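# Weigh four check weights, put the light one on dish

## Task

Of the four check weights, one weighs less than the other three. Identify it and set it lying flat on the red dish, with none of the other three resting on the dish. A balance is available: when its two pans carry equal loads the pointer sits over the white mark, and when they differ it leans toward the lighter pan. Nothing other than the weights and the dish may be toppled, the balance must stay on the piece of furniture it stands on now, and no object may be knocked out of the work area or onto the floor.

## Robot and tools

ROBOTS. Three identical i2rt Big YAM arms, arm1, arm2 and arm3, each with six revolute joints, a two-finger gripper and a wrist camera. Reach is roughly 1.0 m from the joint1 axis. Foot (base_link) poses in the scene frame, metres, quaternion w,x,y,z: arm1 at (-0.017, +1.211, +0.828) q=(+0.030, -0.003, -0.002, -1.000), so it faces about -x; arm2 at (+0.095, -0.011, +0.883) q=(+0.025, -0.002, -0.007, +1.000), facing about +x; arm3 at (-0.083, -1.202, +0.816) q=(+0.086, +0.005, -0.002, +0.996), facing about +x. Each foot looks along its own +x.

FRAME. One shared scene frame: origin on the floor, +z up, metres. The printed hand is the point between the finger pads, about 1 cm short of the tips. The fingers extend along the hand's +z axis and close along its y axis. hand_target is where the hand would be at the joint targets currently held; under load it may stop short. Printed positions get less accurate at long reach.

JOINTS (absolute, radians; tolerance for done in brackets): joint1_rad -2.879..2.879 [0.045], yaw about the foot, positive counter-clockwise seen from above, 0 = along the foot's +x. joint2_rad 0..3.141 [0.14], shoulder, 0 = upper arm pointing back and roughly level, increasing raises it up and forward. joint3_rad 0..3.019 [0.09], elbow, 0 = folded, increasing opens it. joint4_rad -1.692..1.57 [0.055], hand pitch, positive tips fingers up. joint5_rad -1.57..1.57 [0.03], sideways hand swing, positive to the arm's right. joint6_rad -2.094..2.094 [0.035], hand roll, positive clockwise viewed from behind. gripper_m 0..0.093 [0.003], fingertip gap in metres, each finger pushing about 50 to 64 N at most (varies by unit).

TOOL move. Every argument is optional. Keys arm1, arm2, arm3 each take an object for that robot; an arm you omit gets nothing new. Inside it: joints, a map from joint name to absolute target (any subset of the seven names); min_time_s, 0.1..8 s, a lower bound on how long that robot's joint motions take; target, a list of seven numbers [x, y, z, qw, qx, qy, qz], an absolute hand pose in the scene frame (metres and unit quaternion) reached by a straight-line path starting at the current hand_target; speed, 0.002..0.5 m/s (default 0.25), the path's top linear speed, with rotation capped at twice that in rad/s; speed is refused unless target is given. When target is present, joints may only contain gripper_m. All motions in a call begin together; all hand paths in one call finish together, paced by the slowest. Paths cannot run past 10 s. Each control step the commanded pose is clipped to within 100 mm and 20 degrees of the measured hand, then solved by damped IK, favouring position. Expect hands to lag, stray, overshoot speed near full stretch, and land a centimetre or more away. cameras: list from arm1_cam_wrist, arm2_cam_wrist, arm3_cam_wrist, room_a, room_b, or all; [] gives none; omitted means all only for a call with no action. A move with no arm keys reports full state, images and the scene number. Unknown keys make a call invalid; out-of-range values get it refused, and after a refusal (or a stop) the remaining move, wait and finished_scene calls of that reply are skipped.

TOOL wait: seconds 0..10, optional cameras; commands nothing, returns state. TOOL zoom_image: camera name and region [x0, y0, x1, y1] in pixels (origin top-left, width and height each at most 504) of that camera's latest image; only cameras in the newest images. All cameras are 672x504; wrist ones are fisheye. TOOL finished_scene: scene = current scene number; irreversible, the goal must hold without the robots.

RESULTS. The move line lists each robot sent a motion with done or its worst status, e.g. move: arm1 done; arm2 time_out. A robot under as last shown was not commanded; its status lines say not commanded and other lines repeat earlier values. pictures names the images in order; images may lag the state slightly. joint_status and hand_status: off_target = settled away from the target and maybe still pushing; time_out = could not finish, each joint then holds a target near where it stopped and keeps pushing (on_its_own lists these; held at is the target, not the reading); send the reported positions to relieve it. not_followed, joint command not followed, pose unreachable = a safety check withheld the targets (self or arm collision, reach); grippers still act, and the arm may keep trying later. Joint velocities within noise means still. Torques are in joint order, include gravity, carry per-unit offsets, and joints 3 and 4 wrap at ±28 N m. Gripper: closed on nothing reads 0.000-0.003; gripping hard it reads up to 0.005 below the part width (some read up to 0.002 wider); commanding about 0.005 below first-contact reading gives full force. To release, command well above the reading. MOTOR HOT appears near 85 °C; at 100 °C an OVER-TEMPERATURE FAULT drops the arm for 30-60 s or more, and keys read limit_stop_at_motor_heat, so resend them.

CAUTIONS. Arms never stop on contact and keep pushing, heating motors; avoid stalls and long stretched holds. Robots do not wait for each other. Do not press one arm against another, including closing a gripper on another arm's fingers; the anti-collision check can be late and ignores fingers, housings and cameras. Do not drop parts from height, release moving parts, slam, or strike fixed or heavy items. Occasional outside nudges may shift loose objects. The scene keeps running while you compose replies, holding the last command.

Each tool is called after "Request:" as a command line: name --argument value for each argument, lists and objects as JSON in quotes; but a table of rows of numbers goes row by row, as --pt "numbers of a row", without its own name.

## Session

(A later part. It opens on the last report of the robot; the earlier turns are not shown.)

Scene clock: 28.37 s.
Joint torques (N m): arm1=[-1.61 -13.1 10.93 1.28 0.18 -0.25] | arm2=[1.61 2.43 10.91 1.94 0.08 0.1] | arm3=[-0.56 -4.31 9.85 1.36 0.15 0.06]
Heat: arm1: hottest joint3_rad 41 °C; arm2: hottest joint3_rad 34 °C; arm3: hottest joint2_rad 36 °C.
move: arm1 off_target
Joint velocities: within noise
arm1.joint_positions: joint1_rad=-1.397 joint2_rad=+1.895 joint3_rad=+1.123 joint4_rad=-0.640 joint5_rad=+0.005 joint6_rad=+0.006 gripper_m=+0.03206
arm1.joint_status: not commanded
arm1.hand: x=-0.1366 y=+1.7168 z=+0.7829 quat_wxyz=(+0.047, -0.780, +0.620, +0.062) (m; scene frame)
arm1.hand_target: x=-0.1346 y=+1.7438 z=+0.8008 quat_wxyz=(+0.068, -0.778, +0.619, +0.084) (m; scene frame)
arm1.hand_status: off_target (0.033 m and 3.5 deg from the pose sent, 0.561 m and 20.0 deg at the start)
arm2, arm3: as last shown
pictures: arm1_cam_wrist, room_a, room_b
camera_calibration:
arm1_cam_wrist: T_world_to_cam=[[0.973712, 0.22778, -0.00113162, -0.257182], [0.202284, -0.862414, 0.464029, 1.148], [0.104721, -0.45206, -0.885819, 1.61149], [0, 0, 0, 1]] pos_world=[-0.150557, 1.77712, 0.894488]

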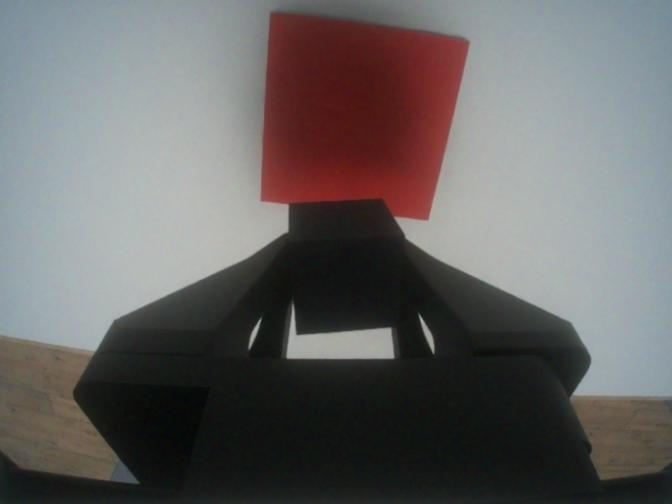

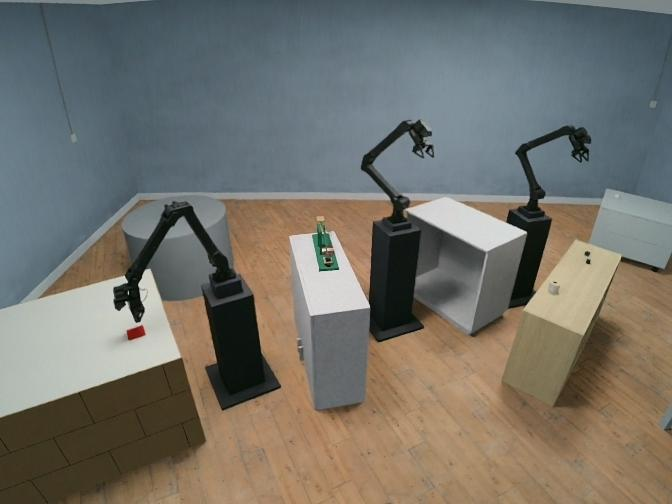

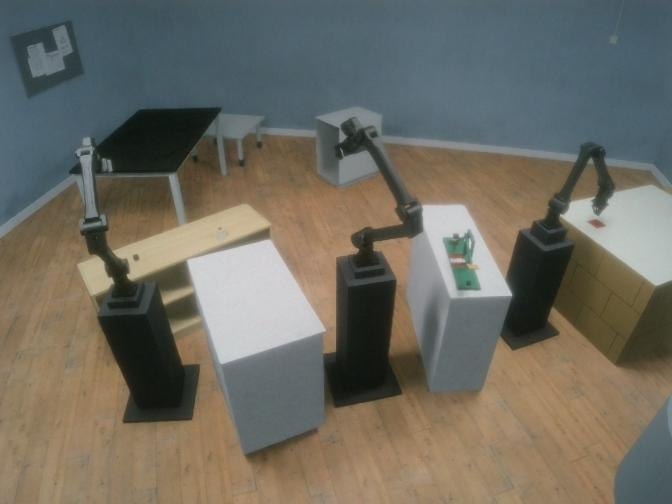

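Request:
move --arm1 '{"target":[-0.134,1.770,0.752,-0.0893,0.7745,-0.6161,-0.1123],"speed":0.15}' --cameras '["arm1_cam_wrist","room_a","room_b"]'

Request:
zoom_image --camera "room_a" --region '[110, 300, 160, 350]'

Request:
zoom_image --camera "room_b" --region '[570, 190, 630, 250]'

Scene clock: 30.37 s.
Joint torques (N m): arm1=[-1.67 -12.81 10.44 1.31 0 -0.21] | arm2=[1.49 2.37 11.02 1.89 0.09 0.12] | arm3=[-0.62 -4.25 9.85 1.36 0.15 0.05]
Heat: arm1: hottest joint3_rad 41 °C; arm2: hottest joint3_rad 34 °C; arm3: hottest joint2_rad 36 °C.
move: arm1 off_target
Joint velocities: within noise
arm1.joint_positions: joint1_rad=-1.412 joint2_rad=+2.001 joint3_rad=+1.125 joint4_rad=-0.462 joint5_rad=+0.005 joint6_rad=-0.007 gripper_m=+0.03206
arm1.joint_status: not commanded
arm1.hand: x=-0.1346 y=+1.7416 z=+0.7383 quat_wxyz=(+0.071, -0.777, +0.619, +0.090) (m; scene frame)
arm1.hand_target: x=-0.1335 y=+1.7690 z=+0.7530 quat_wxyz=(+0.090, -0.774, +0.616, +0.112) (m; scene frame)
arm1.hand_status: off_target (0.032 m and 3.3 deg from the pose sent, 0.062 m and 7.6 deg at the start)
arm2, arm3: as last shown
pictures: arm1_cam_wrist, room_a, room_b
camera_calibration:
arm1_cam_wrist: T_world_to_cam=[[0.974317, 0.225177, 0.0014781, -0.262158], [0.206166, -0.894659, 0.396336, 1.29629], [0.090568, -0.385852, -0.918105, 1.48958], [0, 0, 0, 1]] pos_world=[-0.146733, 1.79352, 0.85421]

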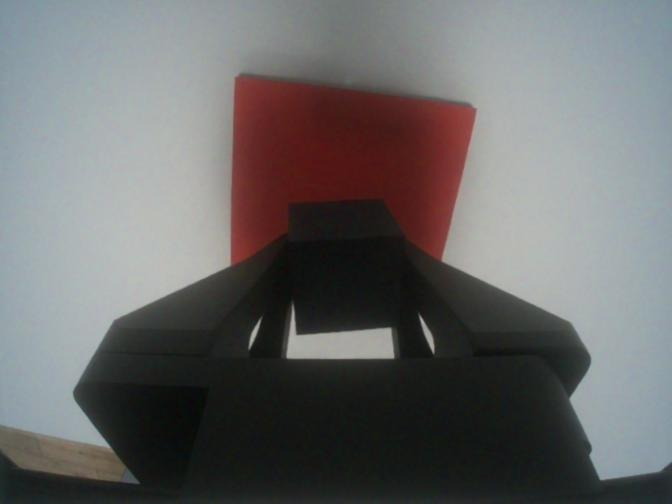

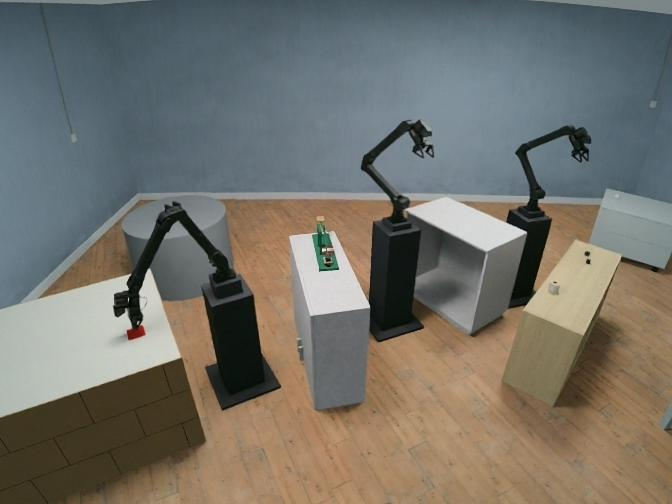

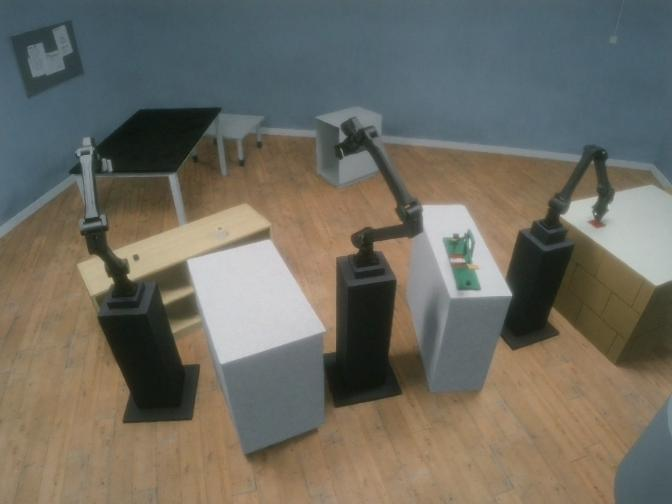

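Scaled by 10.080 from the camera's 672x504 image, which has a finer 960x720 frame.

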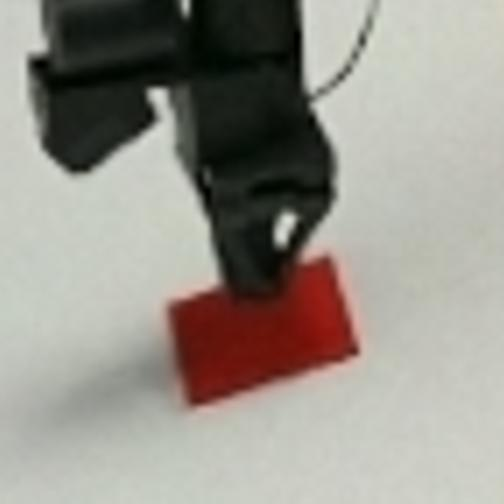

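Scaled by 8.400 from the camera's 672x504 image, which has a finer 960x720 frame.

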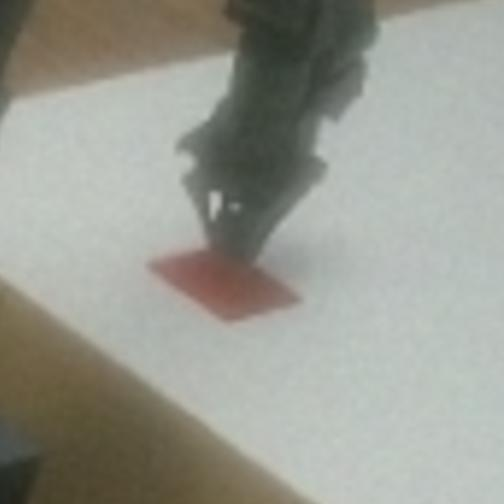

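Request:
move --arm1 '{"target":[-0.134,1.772,0.737,-0.096,0.7735,-0.615,-0.12],"speed":0.05}' --cameras '["arm1_cam_wrist","room_a","room_b"]'

Request:
zoom_image --camera "room_a" --region '[110, 300, 160, 350]'

Request:
zoom_image --camera "arm1_cam_wrist" --region '[200, 60, 500, 360]'

Scene clock: 31.80 s.
Joint torques (N m): arm1=[-1.32 -13.1 9.32 1.48 -0.02 -0.23] | arm2=[1.55 2.26 10.99 1.91 0.08 0.1] | arm3=[-0.67 -4.19 9.89 1.36 0.15 0.05]
Heat: arm1: hottest joint3_rad 41 °C; arm2: hottest joint3_rad 34 °C; arm3: hottest joint2_rad 36 °C.
move: arm1 off_target
Joint velocities: within noise
arm1.joint_positions: joint1_rad=-1.412 joint2_rad=+2.023 joint3_rad=+1.125 joint4_rad=-0.402 joint5_rad=+0.004 joint6_rad=-0.009 gripper_m=+0.03206
arm1.joint_status: not commanded
arm1.hand: x=-0.1368 y=+1.7507 z=+0.7299 quat_wxyz=(+0.083, -0.776, +0.617, +0.105) (m; scene frame)
arm1.hand_target: x=-0.1337 y=+1.7714 z=+0.7375 quat_wxyz=(+0.096, -0.773, +0.615, +0.120) (m; scene frame)
arm1.hand_status: off_target (0.023 m and 2.4 deg from the pose sent, 0.031 m and 4.5 deg at the start)
arm2, arm3: as last shown
pictures: arm1_cam_wrist, room_a, room_b
camera_calibration:
arm1_cam_wrist: T_world_to_cam=[[0.974032, 0.226403, 0.00179748, -0.264479], [0.210441, -0.908232, 0.361702, 1.35776], [0.0835232, -0.351931, -0.932292, 1.4356], [0, 0, 0, 1]] pos_world=[-0.148024, 1.79827, 0.847769]

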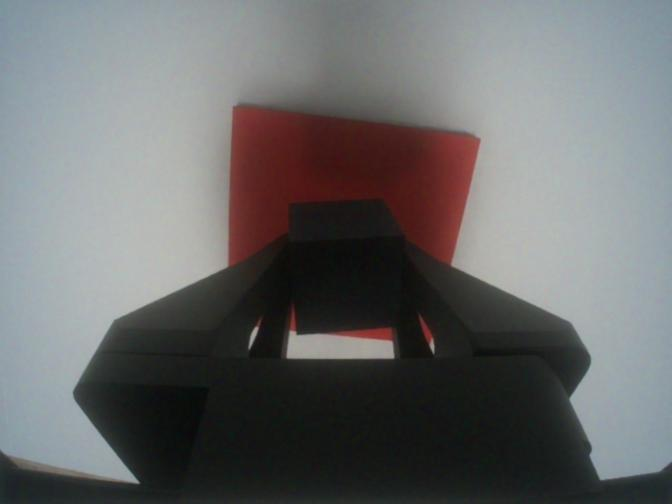

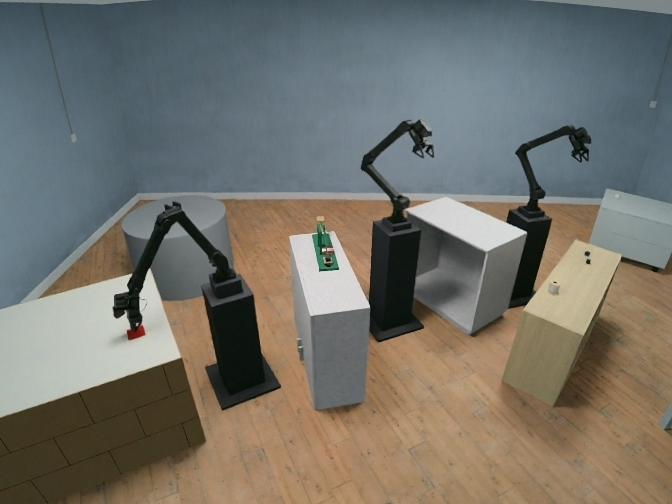

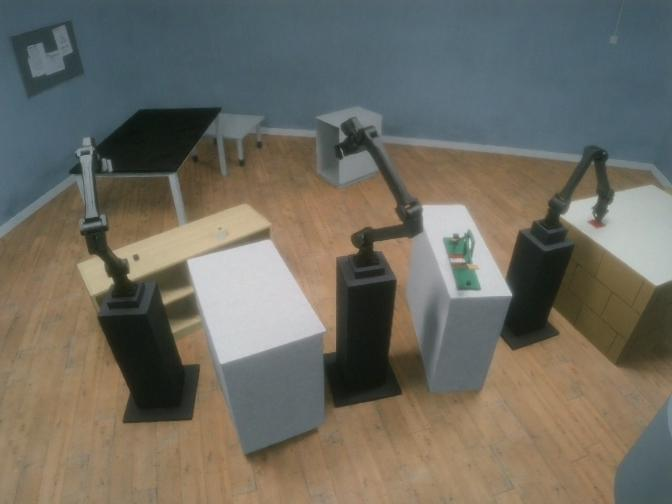

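Scaled by 10.080 from the camera's 672x504 image, which has a finer 960x720 frame.

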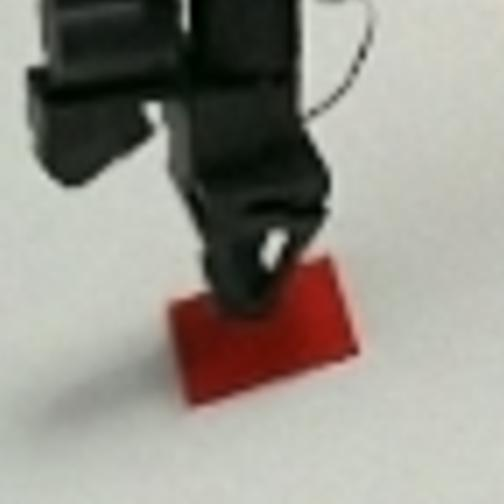

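Scaled by 1.680 from the camera's 672x504 image, which has a finer 960x720 frame.

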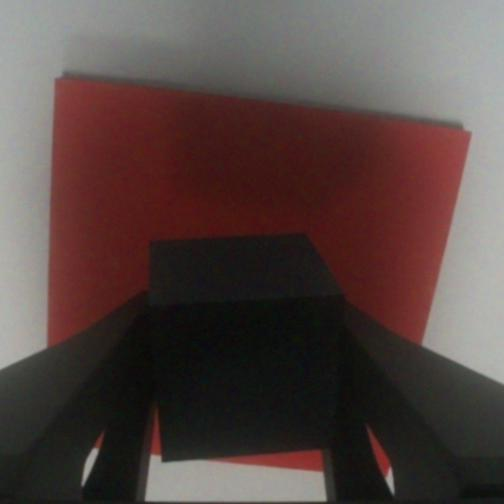

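Request:
move --arm1 '{"target":[-0.133,1.769,0.722,-0.096,0.7735,-0.615,-0.12],"speed":0.05}' --cameras '["arm1_cam_wrist","room_a"]'

Request:
zoom_image --camera "room_a" --region '[110, 300, 160, 350]'

Scene clock: 36.70 s.
Joint torques (N m): arm1=[-0.97 -12.57 8.21 1.47 -0.04 -0.22] | arm2=[1.55 2.14 10.95 1.92 0.08 0.11] | arm3=[-0.56 -4.25 9.87 1.37 0.16 0.05]
Heat: arm1: hottest joint3_rad 41 °C; arm2: hottest joint3_rad 35 °C; arm3: hottest joint2_rad 36 °C.
move: arm1 off_target
Joint velocities: within noise
arm1.joint_positions: joint1_rad=-1.412 joint2_rad=+2.050 joint3_rad=+1.125 joint4_rad=-0.365 joint5_rad=+0.004 joint6_rad=-0.009 gripper_m=+0.03206
arm1.joint_status: not commanded
arm1.hand: x=-0.1375 y=+1.7532 z=+0.7184 quat_wxyz=(+0.086, -0.775, +0.616, +0.109) (m; scene frame)
arm1.hand_target: x=-0.1328 y=+1.7687 z=+0.7225 quat_wxyz=(+0.096, -0.773, +0.615, +0.120) (m; scene frame)
arm1.hand_status: off_target (0.017 m and 1.7 deg from the pose sent, 0.020 m and 2.4 deg at the start)
arm2, arm3: as last shown
pictures: arm1_cam_wrist, room_a
camera_calibration:
arm1_cam_wrist: T_world_to_cam=[[0.973876, 0.227076, 0.00172501, -0.26546], [0.211976, -0.911789, 0.35172, 1.37808], [0.0814398, -0.342165, -0.936104, 1.41119], [0, 0, 0, 1]] pos_world=[-0.148521, 1.79966, 0.836785]

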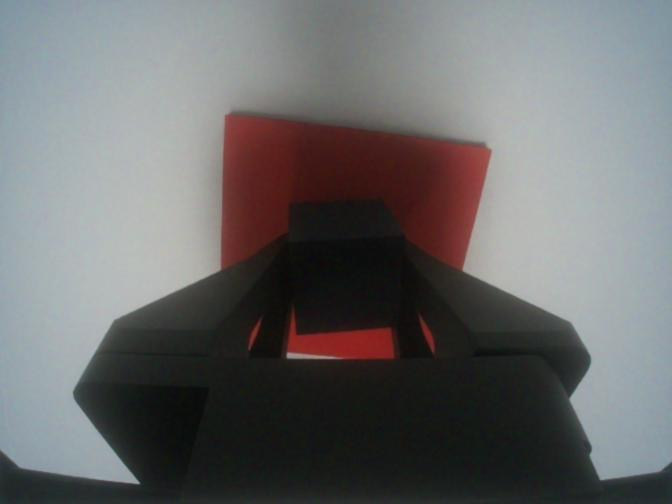

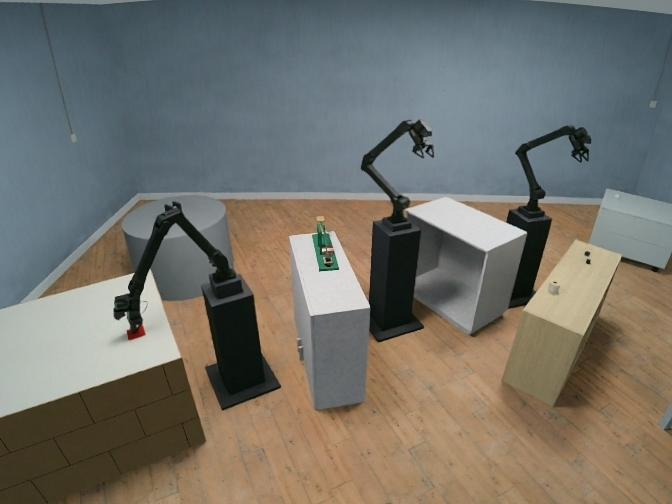

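Scaled by 10.080 from the camera's 672x504 image, which has a finer 960x720 frame.

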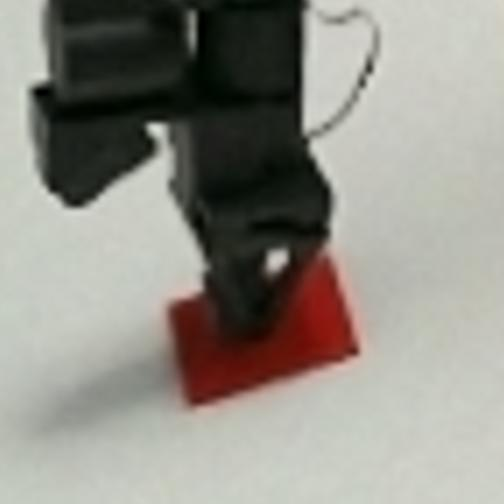

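Request:
move --arm1 '{"target":[-0.132,1.765,0.713,-0.094,0.7735,-0.615,-0.118],"speed":0.04}' --cameras '["arm1_cam_wrist","room_a"]'

Request:
zoom_image --camera "room_a" --region '[110, 300, 160, 350]'

Request:
zoom_image --camera "arm1_cam_wrist" --region '[200, 90, 500, 390]'

Scene clock: 37.97 s.
Joint torques (N m): arm1=[-1.38 -12.51 7.53 1.37 -0.01 -0.26] | arm2=[1.44 2.43 10.93 1.92 0.09 0.11] | arm3=[-0.73 -4.25 9.87 1.35 0.15 0.05]
Heat: arm1: hottest joint3_rad 41 °C; arm2: hottest joint3_rad 35 °C; arm3: hottest joint2_rad 36 °C.
move: arm1 off_target
Joint velocities: within noise
arm1.joint_positions: joint1_rad=-1.412 joint2_rad=+2.062 joint3_rad=+1.125 joint4_rad=-0.347 joint5_rad=+0.004 joint6_rad=-0.010 gripper_m=+0.03206
arm1.joint_status: not commanded
arm1.hand: x=-0.1374 y=+1.7545 z=+0.7131 quat_wxyz=(+0.087, -0.775, +0.616, +0.111) (m; scene frame)
arm1.hand_target: x=-0.1319 y=+1.7648 z=+0.7131 quat_wxyz=(+0.094, -0.774, +0.615, +0.118) (m; scene frame)
arm1.hand_status: off_target (0.012 m and 1.1 deg from the pose sent, 0.014 m and 1.4 deg at the start)
arm2, arm3: as last shown
pictures: arm1_cam_wrist, room_a
camera_calibration:
arm1_cam_wrist: T_world_to_cam=[[0.973944, 0.226781, 0.00153911, -0.265089], [0.212192, -0.913641, 0.346748, 1.38787], [0.0800421, -0.337386, -0.937957, 1.39934], [0, 0, 0, 1]] pos_world=[-0.148319, 1.80025, 0.831693]

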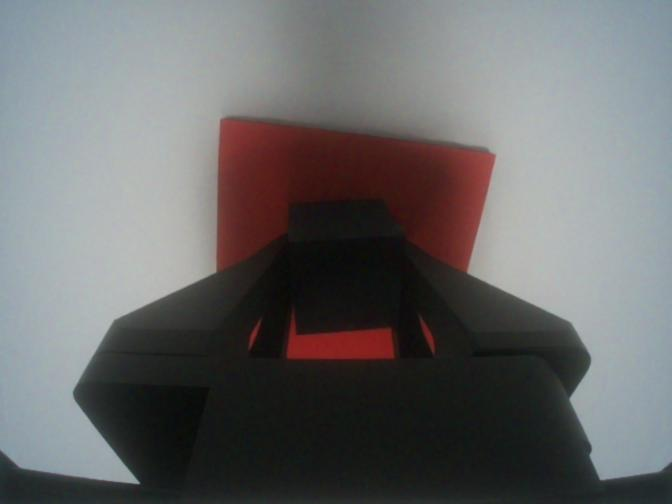

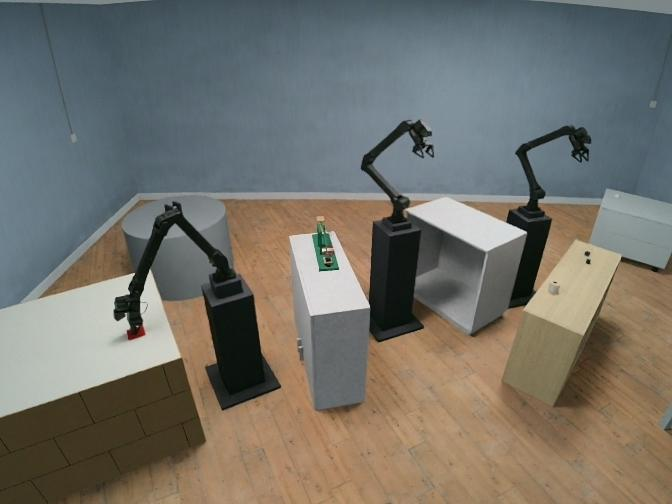

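Scaled by 10.080 from the camera's 672x504 image, which has a finer 960x720 frame.

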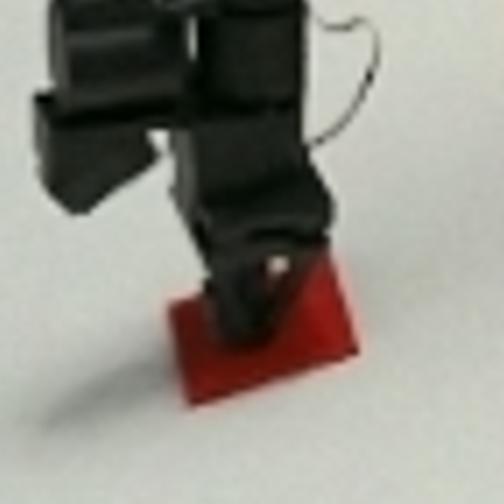

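Scaled by 1.680 from the camera's 672x504 image, which has a finer 960x720 frame.

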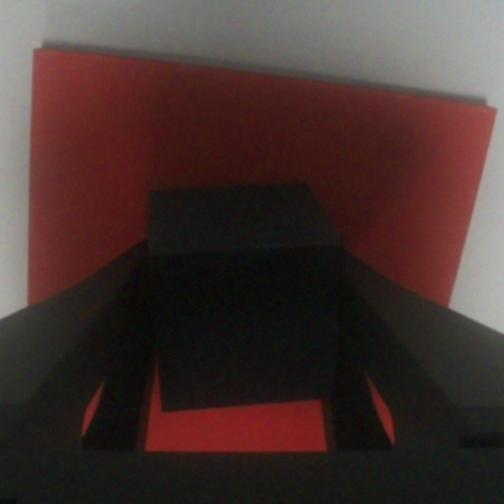

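Request:
move --arm1 '{"target":[-0.132,1.765,0.707,-0.094,0.7735,-0.615,-0.118],"speed":0.04}'

Request:
move --arm1 '{"target":[-0.132,1.765,0.701,-0.094,0.7735,-0.615,-0.118],"speed":0.04}' --cameras '["arm1_cam_wrist","room_a"]'

Request:
zoom_image --camera "room_a" --region '[110, 300, 160, 350]'

Request:
zoom_image --camera "arm1_cam_wrist" --region '[200, 90, 500, 390]'

Scene clock: 39.27 s.
Joint torques (N m): arm1=[-1.73 -11.93 7.53 1.62 0.01 -0.19] | arm2=[1.49 2.2 10.96 1.85 0.08 0.11] | arm3=[-0.67 -4.31 9.85 1.33 0.15 0.05]
Heat: arm1: hottest joint3_rad 41 °C; arm2: hottest joint3_rad 35 °C; arm3: hottest joint2_rad 36 °C.
move: arm1 off_target
Joint velocities: within noise
arm1.joint_positions: joint1_rad=-1.412 joint2_rad=+2.064 joint3_rad=+1.125 joint4_rad=-0.338 joint5_rad=+0.003 joint6_rad=-0.010 gripper_m=+0.03206
arm1.joint_status: not commanded
arm1.hand: x=-0.1379 y=+1.7560 z=+0.7127 quat_wxyz=(+0.089, -0.775, +0.616, +0.114) (m; scene frame)
arm1.hand_target: x=-0.1319 y=+1.7647 z=+0.7072 quat_wxyz=(+0.094, -0.774, +0.615, +0.118) (m; scene frame)
arm1.hand_status: off_target (0.012 m and 0.7 deg from the pose sent, 0.013 m and 1.1 deg at the start)
arm2, arm3: as last shown
pictures: none

Scene clock: 40.23 s.
Joint torques (N m): arm1=[-1.85 -11.05 7.53 1.77 -0.03 -0.25] | arm2=[1.55 2.08 10.95 1.92 0.07 0.11] | arm3=[-0.62 -4.31 9.87 1.35 0.15 0.06]
Heat: arm1: hottest joint3_rad 41 °C; arm2: hottest joint3_rad 35 °C; arm3: hottest joint2_rad 36 °C.
move: arm1 off_target
Joint velocities: within noise
arm1.joint_positions: joint1_rad=-1.412 joint2_rad=+2.065 joint3_rad=+1.125 joint4_rad=-0.330 joint5_rad=+0.003 joint6_rad=-0.010 gripper_m=+0.03206
arm1.joint_status: not commanded
arm1.hand: x=-0.1382 y=+1.7575 z=+0.7124 quat_wxyz=(+0.091, -0.774, +0.615, +0.116) (m; scene frame)
arm1.hand_target: x=-0.1319 y=+1.7645 z=+0.7014 quat_wxyz=(+0.094, -0.774, +0.615, +0.118) (m; scene frame)
arm1.hand_status: off_target (0.015 m and 0.4 deg from the pose sent, 0.016 m and 0.7 deg at the start)
arm2.joint_positions: joint1_rad=+0.482 joint2_rad=+0.585 joint3_rad=+1.357 joint4_rad=-1.462 joint5_rad=+0.226 joint6_rad=+0.023 gripper_m=+0.09396
arm2.joint_status: not commanded
arm2.hand: x=-0.1095 y=-0.0683 z=+1.3892 quat_wxyz=(-0.010, +0.891, +0.138, -0.433) (m; scene frame)
arm2.hand_target: x=-0.1075 y=-0.0675 z=+1.4001 quat_wxyz=(-0.007, +0.885, +0.136, -0.444) (m; scene frame)
arm2.hand_status: not commanded
arm3: as last shown
pictures: arm1_cam_wrist, room_a
camera_calibration:
arm1_cam_wrist: T_world_to_cam=[[0.973781, 0.227481, 0.00145602, -0.266276], [0.213927, -0.917902, 0.334202, 1.40779], [0.0773611, -0.325129, -0.9425, 1.38113], [0, 0, 0, 1]] pos_world=[-0.148715, 1.80183, 0.831613]

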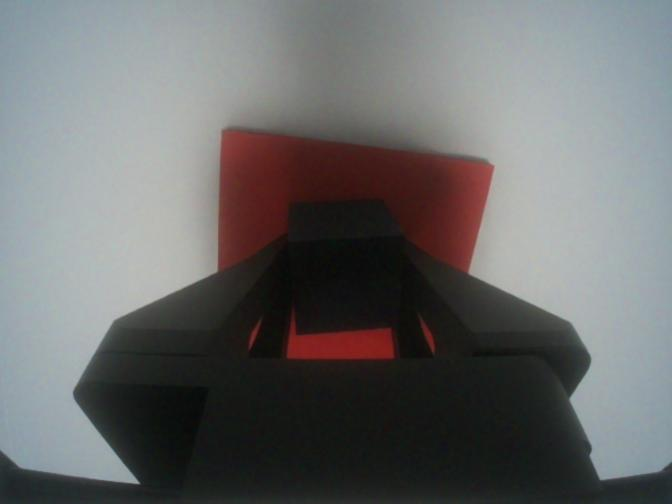

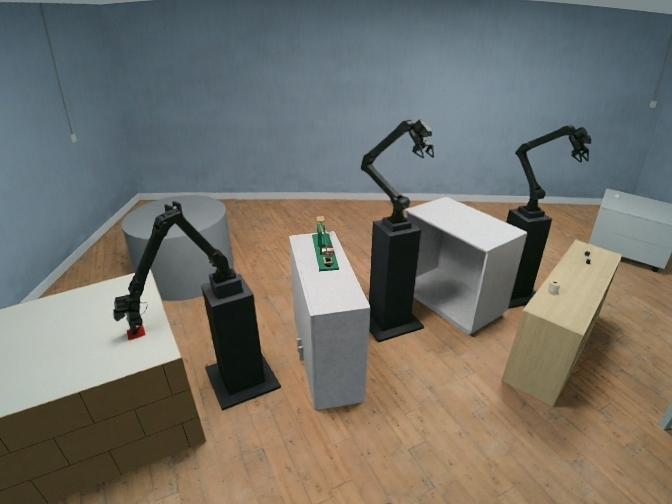

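Scaled by 10.080 from the camera's 672x504 image, which has a finer 960x720 frame.

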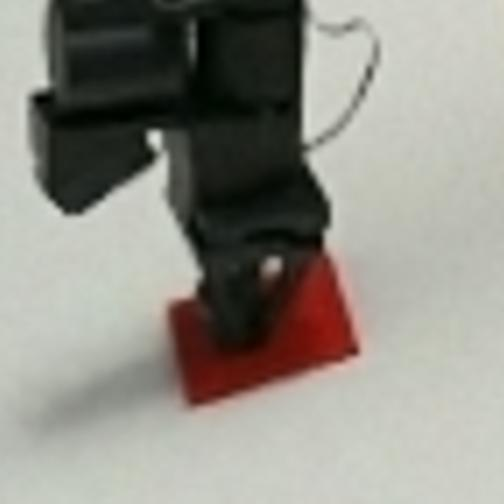

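Scaled by 1.680 from the camera's 672x504 image, which has a finer 960x720 frame.

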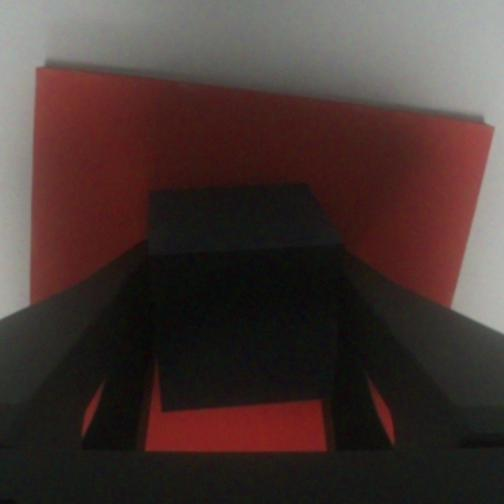

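Request:
move --arm1 '{"target":[-0.132,1.763,0.709,-0.094,0.7735,-0.615,-0.118],"speed":0.04}'

Request:
move --arm1 '{"joints":{"gripper_m":0.055}}' --cameras '["arm1_cam_wrist"]'

Scene clock: 41.40 s.
Joint torques (N m): arm1=[-1.32 -12.75 6.87 1.32 -0.05 -0.22] | arm2=[1.55 2.26 11.02 1.95 0.07 0.11] | arm3=[-0.73 -4.13 9.88 1.37 0.15 0.06]
Heat: arm1: hottest joint3_rad 41 °C; arm2: hottest joint3_rad 35 °C; arm3: hottest joint3_rad 37 °C.
move: arm1 done
Joint velocities: within noise
arm1.joint_positions: joint1_rad=-1.412 joint2_rad=+2.065 joint3_rad=+1.125 joint4_rad=-0.330 joint5_rad=+0.003 joint6_rad=-0.010 gripper_m=+0.03206
arm1.joint_status: not commanded
arm1.hand: x=-0.1382 y=+1.7575 z=+0.7124 quat_wxyz=(+0.091, -0.774, +0.615, +0.116) (m; scene frame)
arm1.hand_target: x=-0.1320 y=+1.7629 z=+0.7092 quat_wxyz=(+0.094, -0.774, +0.615, +0.118) (m; scene frame)
arm1.hand_status: done (0.009 m and 0.4 deg from the pose sent, 0.009 m and 0.4 deg at the start)
arm2: as last shown
arm3.joint_positions: joint1_rad=+0.254 joint2_rad=+0.908 joint3_rad=+1.474 joint4_rad=-1.393 joint5_rad=-0.003 joint6_rad=-0.009 gripper_m=+0.09396
arm3.joint_status: not commanded
arm3.hand: x=-0.4105 y=-1.2317 z=+1.3119 quat_wxyz=(+0.012, +0.929, +0.044, -0.367) (m; scene frame)
arm3.hand_target: x=-0.4051 y=-1.2329 z=+1.3261 quat_wxyz=(+0.014, +0.924, +0.042, -0.380) (m; scene frame)
arm3.hand_status: not commanded
pictures: none

Scene clock: 42.00 s.
Joint torques (N m): arm1=[-1.08 -12.81 7.04 1.26 -0.07 -0.24] | arm2=[1.44 1.96 10.92 1.95 0.08 0.11] | arm3=[-0.67 -4.19 9.88 1.35 0.14 0.05]
Heat: arm1: hottest joint3_rad 41 °C; arm2: hottest joint3_rad 36 °C; arm3: hottest joint3_rad 37 °C.
move: arm1 done
Joint velocities: within noise
arm1.joint_positions: joint1_rad=-1.417 joint2_rad=+2.065 joint3_rad=+1.125 joint4_rad=-0.330 joint5_rad=+0.004 joint6_rad=-0.011 gripper_m=+0.05484
arm1.joint_status: all done
arm1.hand: x=-0.1357 y=+1.7582 z=+0.7124 quat_wxyz=(+0.092, -0.773, +0.617, +0.116) (m; scene frame)
arm1.hand_target: x=-0.1319 y=+1.7629 z=+0.7092 quat_wxyz=(+0.094, -0.774, +0.615, +0.118) (m; scene frame)
arm1.hand_status: not commanded
arm2, arm3: as last shown
pictures: arm1_cam_wrist
camera_calibration:
arm1_cam_wrist: T_world_to_cam=[[0.974776, 0.223179, 0.0019547, -0.261563], [0.209734, -0.918978, 0.333903, 1.4093], [0.0763163, -0.325071, -0.942605, 1.38104], [0, 0, 0, 1]] pos_world=[-0.146009, 1.80243, 0.831713]

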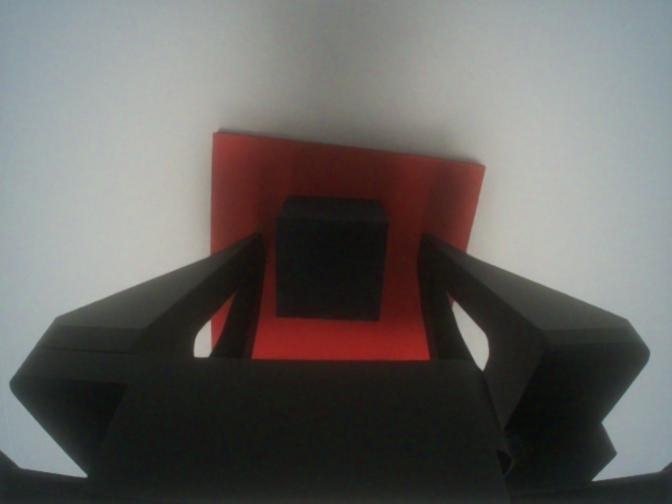

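Request:
move --arm1 '{"target":[-0.124,1.730,0.84,-0.094,0.7735,-0.615,-0.118],"speed":0.2}' --cameras '["arm1_cam_wrist","room_a","room_b"]'

Request:
zoom_image --camera "room_a" --region '[90, 290, 190, 360]'

Request:
zoom_image --camera "room_a" --region '[280, 200, 380, 290]'

Request:
zoom_image --camera "room_b" --region '[410, 210, 510, 310]'

Scene clock: 43.70 s.
Joint torques (N m): arm1=[-1.14 -12.22 8.5 0.53 -0.08 -0.21] | arm2=[1.55 2.2 11 1.95 0.09 0.11] | arm3=[-0.67 -4.25 9.88 1.36 0.14 0.06]
Heat: arm1: hottest joint3_rad 41 °C; arm2: hottest joint3_rad 36 °C; arm3: hottest joint3_rad 37 °C.
move: arm1 off_target
Joint velocities: within noise
arm1.joint_positions: joint1_rad=-1.417 joint2_rad=+1.771 joint3_rad=+1.068 joint4_rad=-0.576 joint5_rad=+0.004 joint6_rad=-0.011 gripper_m=+0.05493
arm1.joint_status: not commanded
arm1.hand: x=-0.1277 y=+1.7258 z=+0.8299 quat_wxyz=(+0.089, -0.773, +0.617, +0.112) (m; scene frame)
arm1.hand_target: x=-0.1239 y=+1.7299 z=+0.8398 quat_wxyz=(+0.094, -0.774, +0.615, +0.118) (m; scene frame)
arm1.hand_status: off_target (0.012 m and 0.9 deg from the pose sent, 0.131 m and 0.4 deg at the start)
arm2, arm3: as last shown
pictures: arm1_cam_wrist, room_a, room_b
camera_calibration:
arm1_cam_wrist: T_world_to_cam=[[0.974734, 0.22336, 0.00188077, -0.262568], [0.209191, -0.91579, 0.342881, 1.32564], [0.0783082, -0.333825, -0.939377, 1.49327], [0, 0, 0, 1]] pos_world=[-0.138313, 1.77114, 0.948699]

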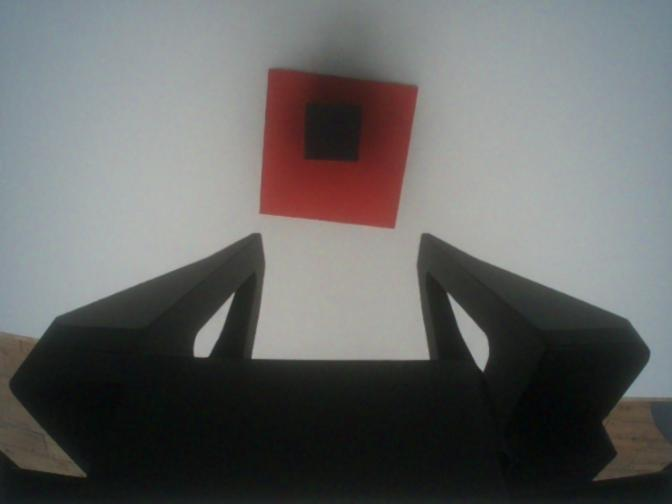

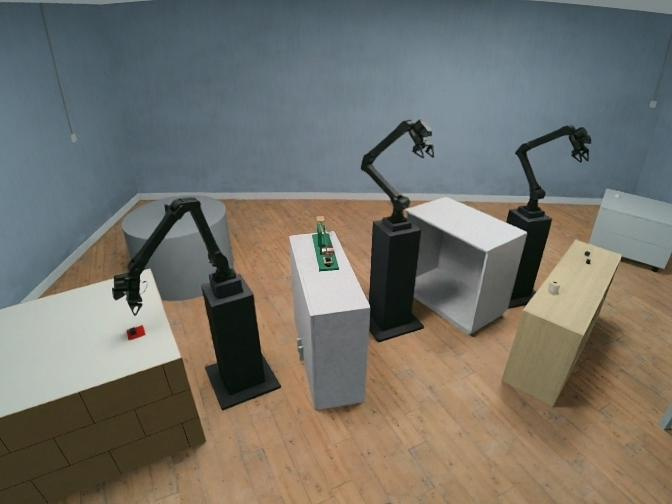

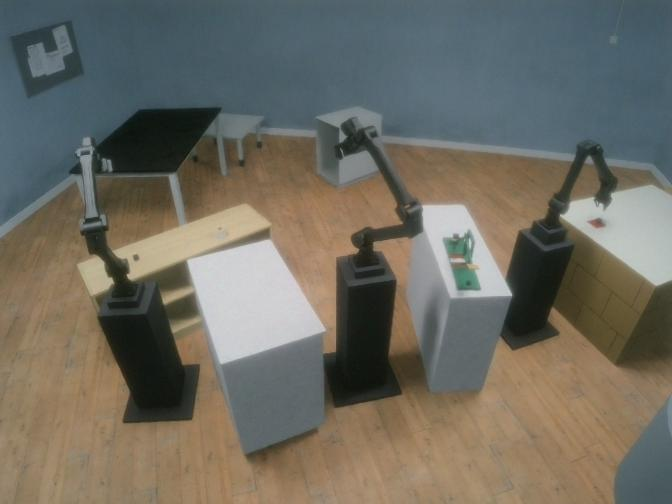

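Scaled by 5.040 from the camera's 672x504 image, which has a finer 960x720 frame.

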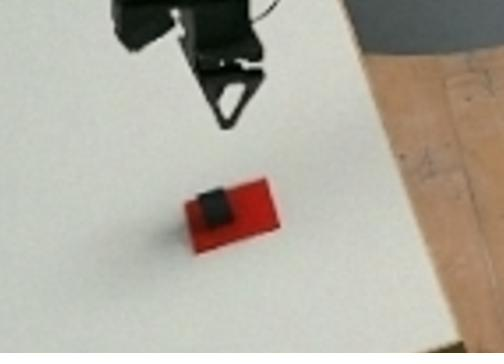

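Scaled by 5.040 from the camera's 672x504 image, which has a finer 960x720 frame.

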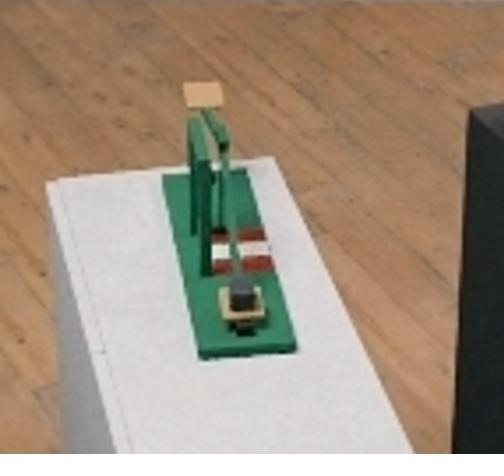

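Scaled by 5.040 from the camera's 672x504 image, which has a finer 960x720 frame.

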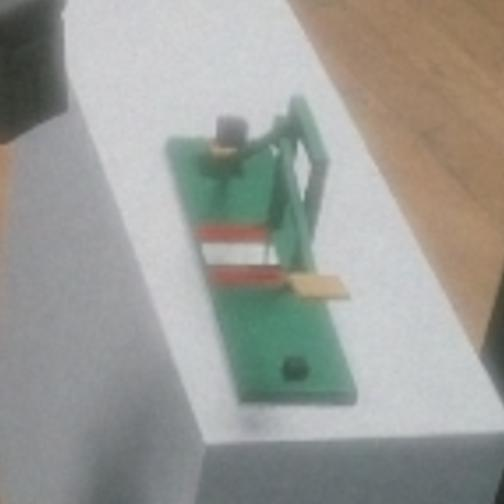

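Request:
finished_scene --scene 1

The scene is finished: the task was done.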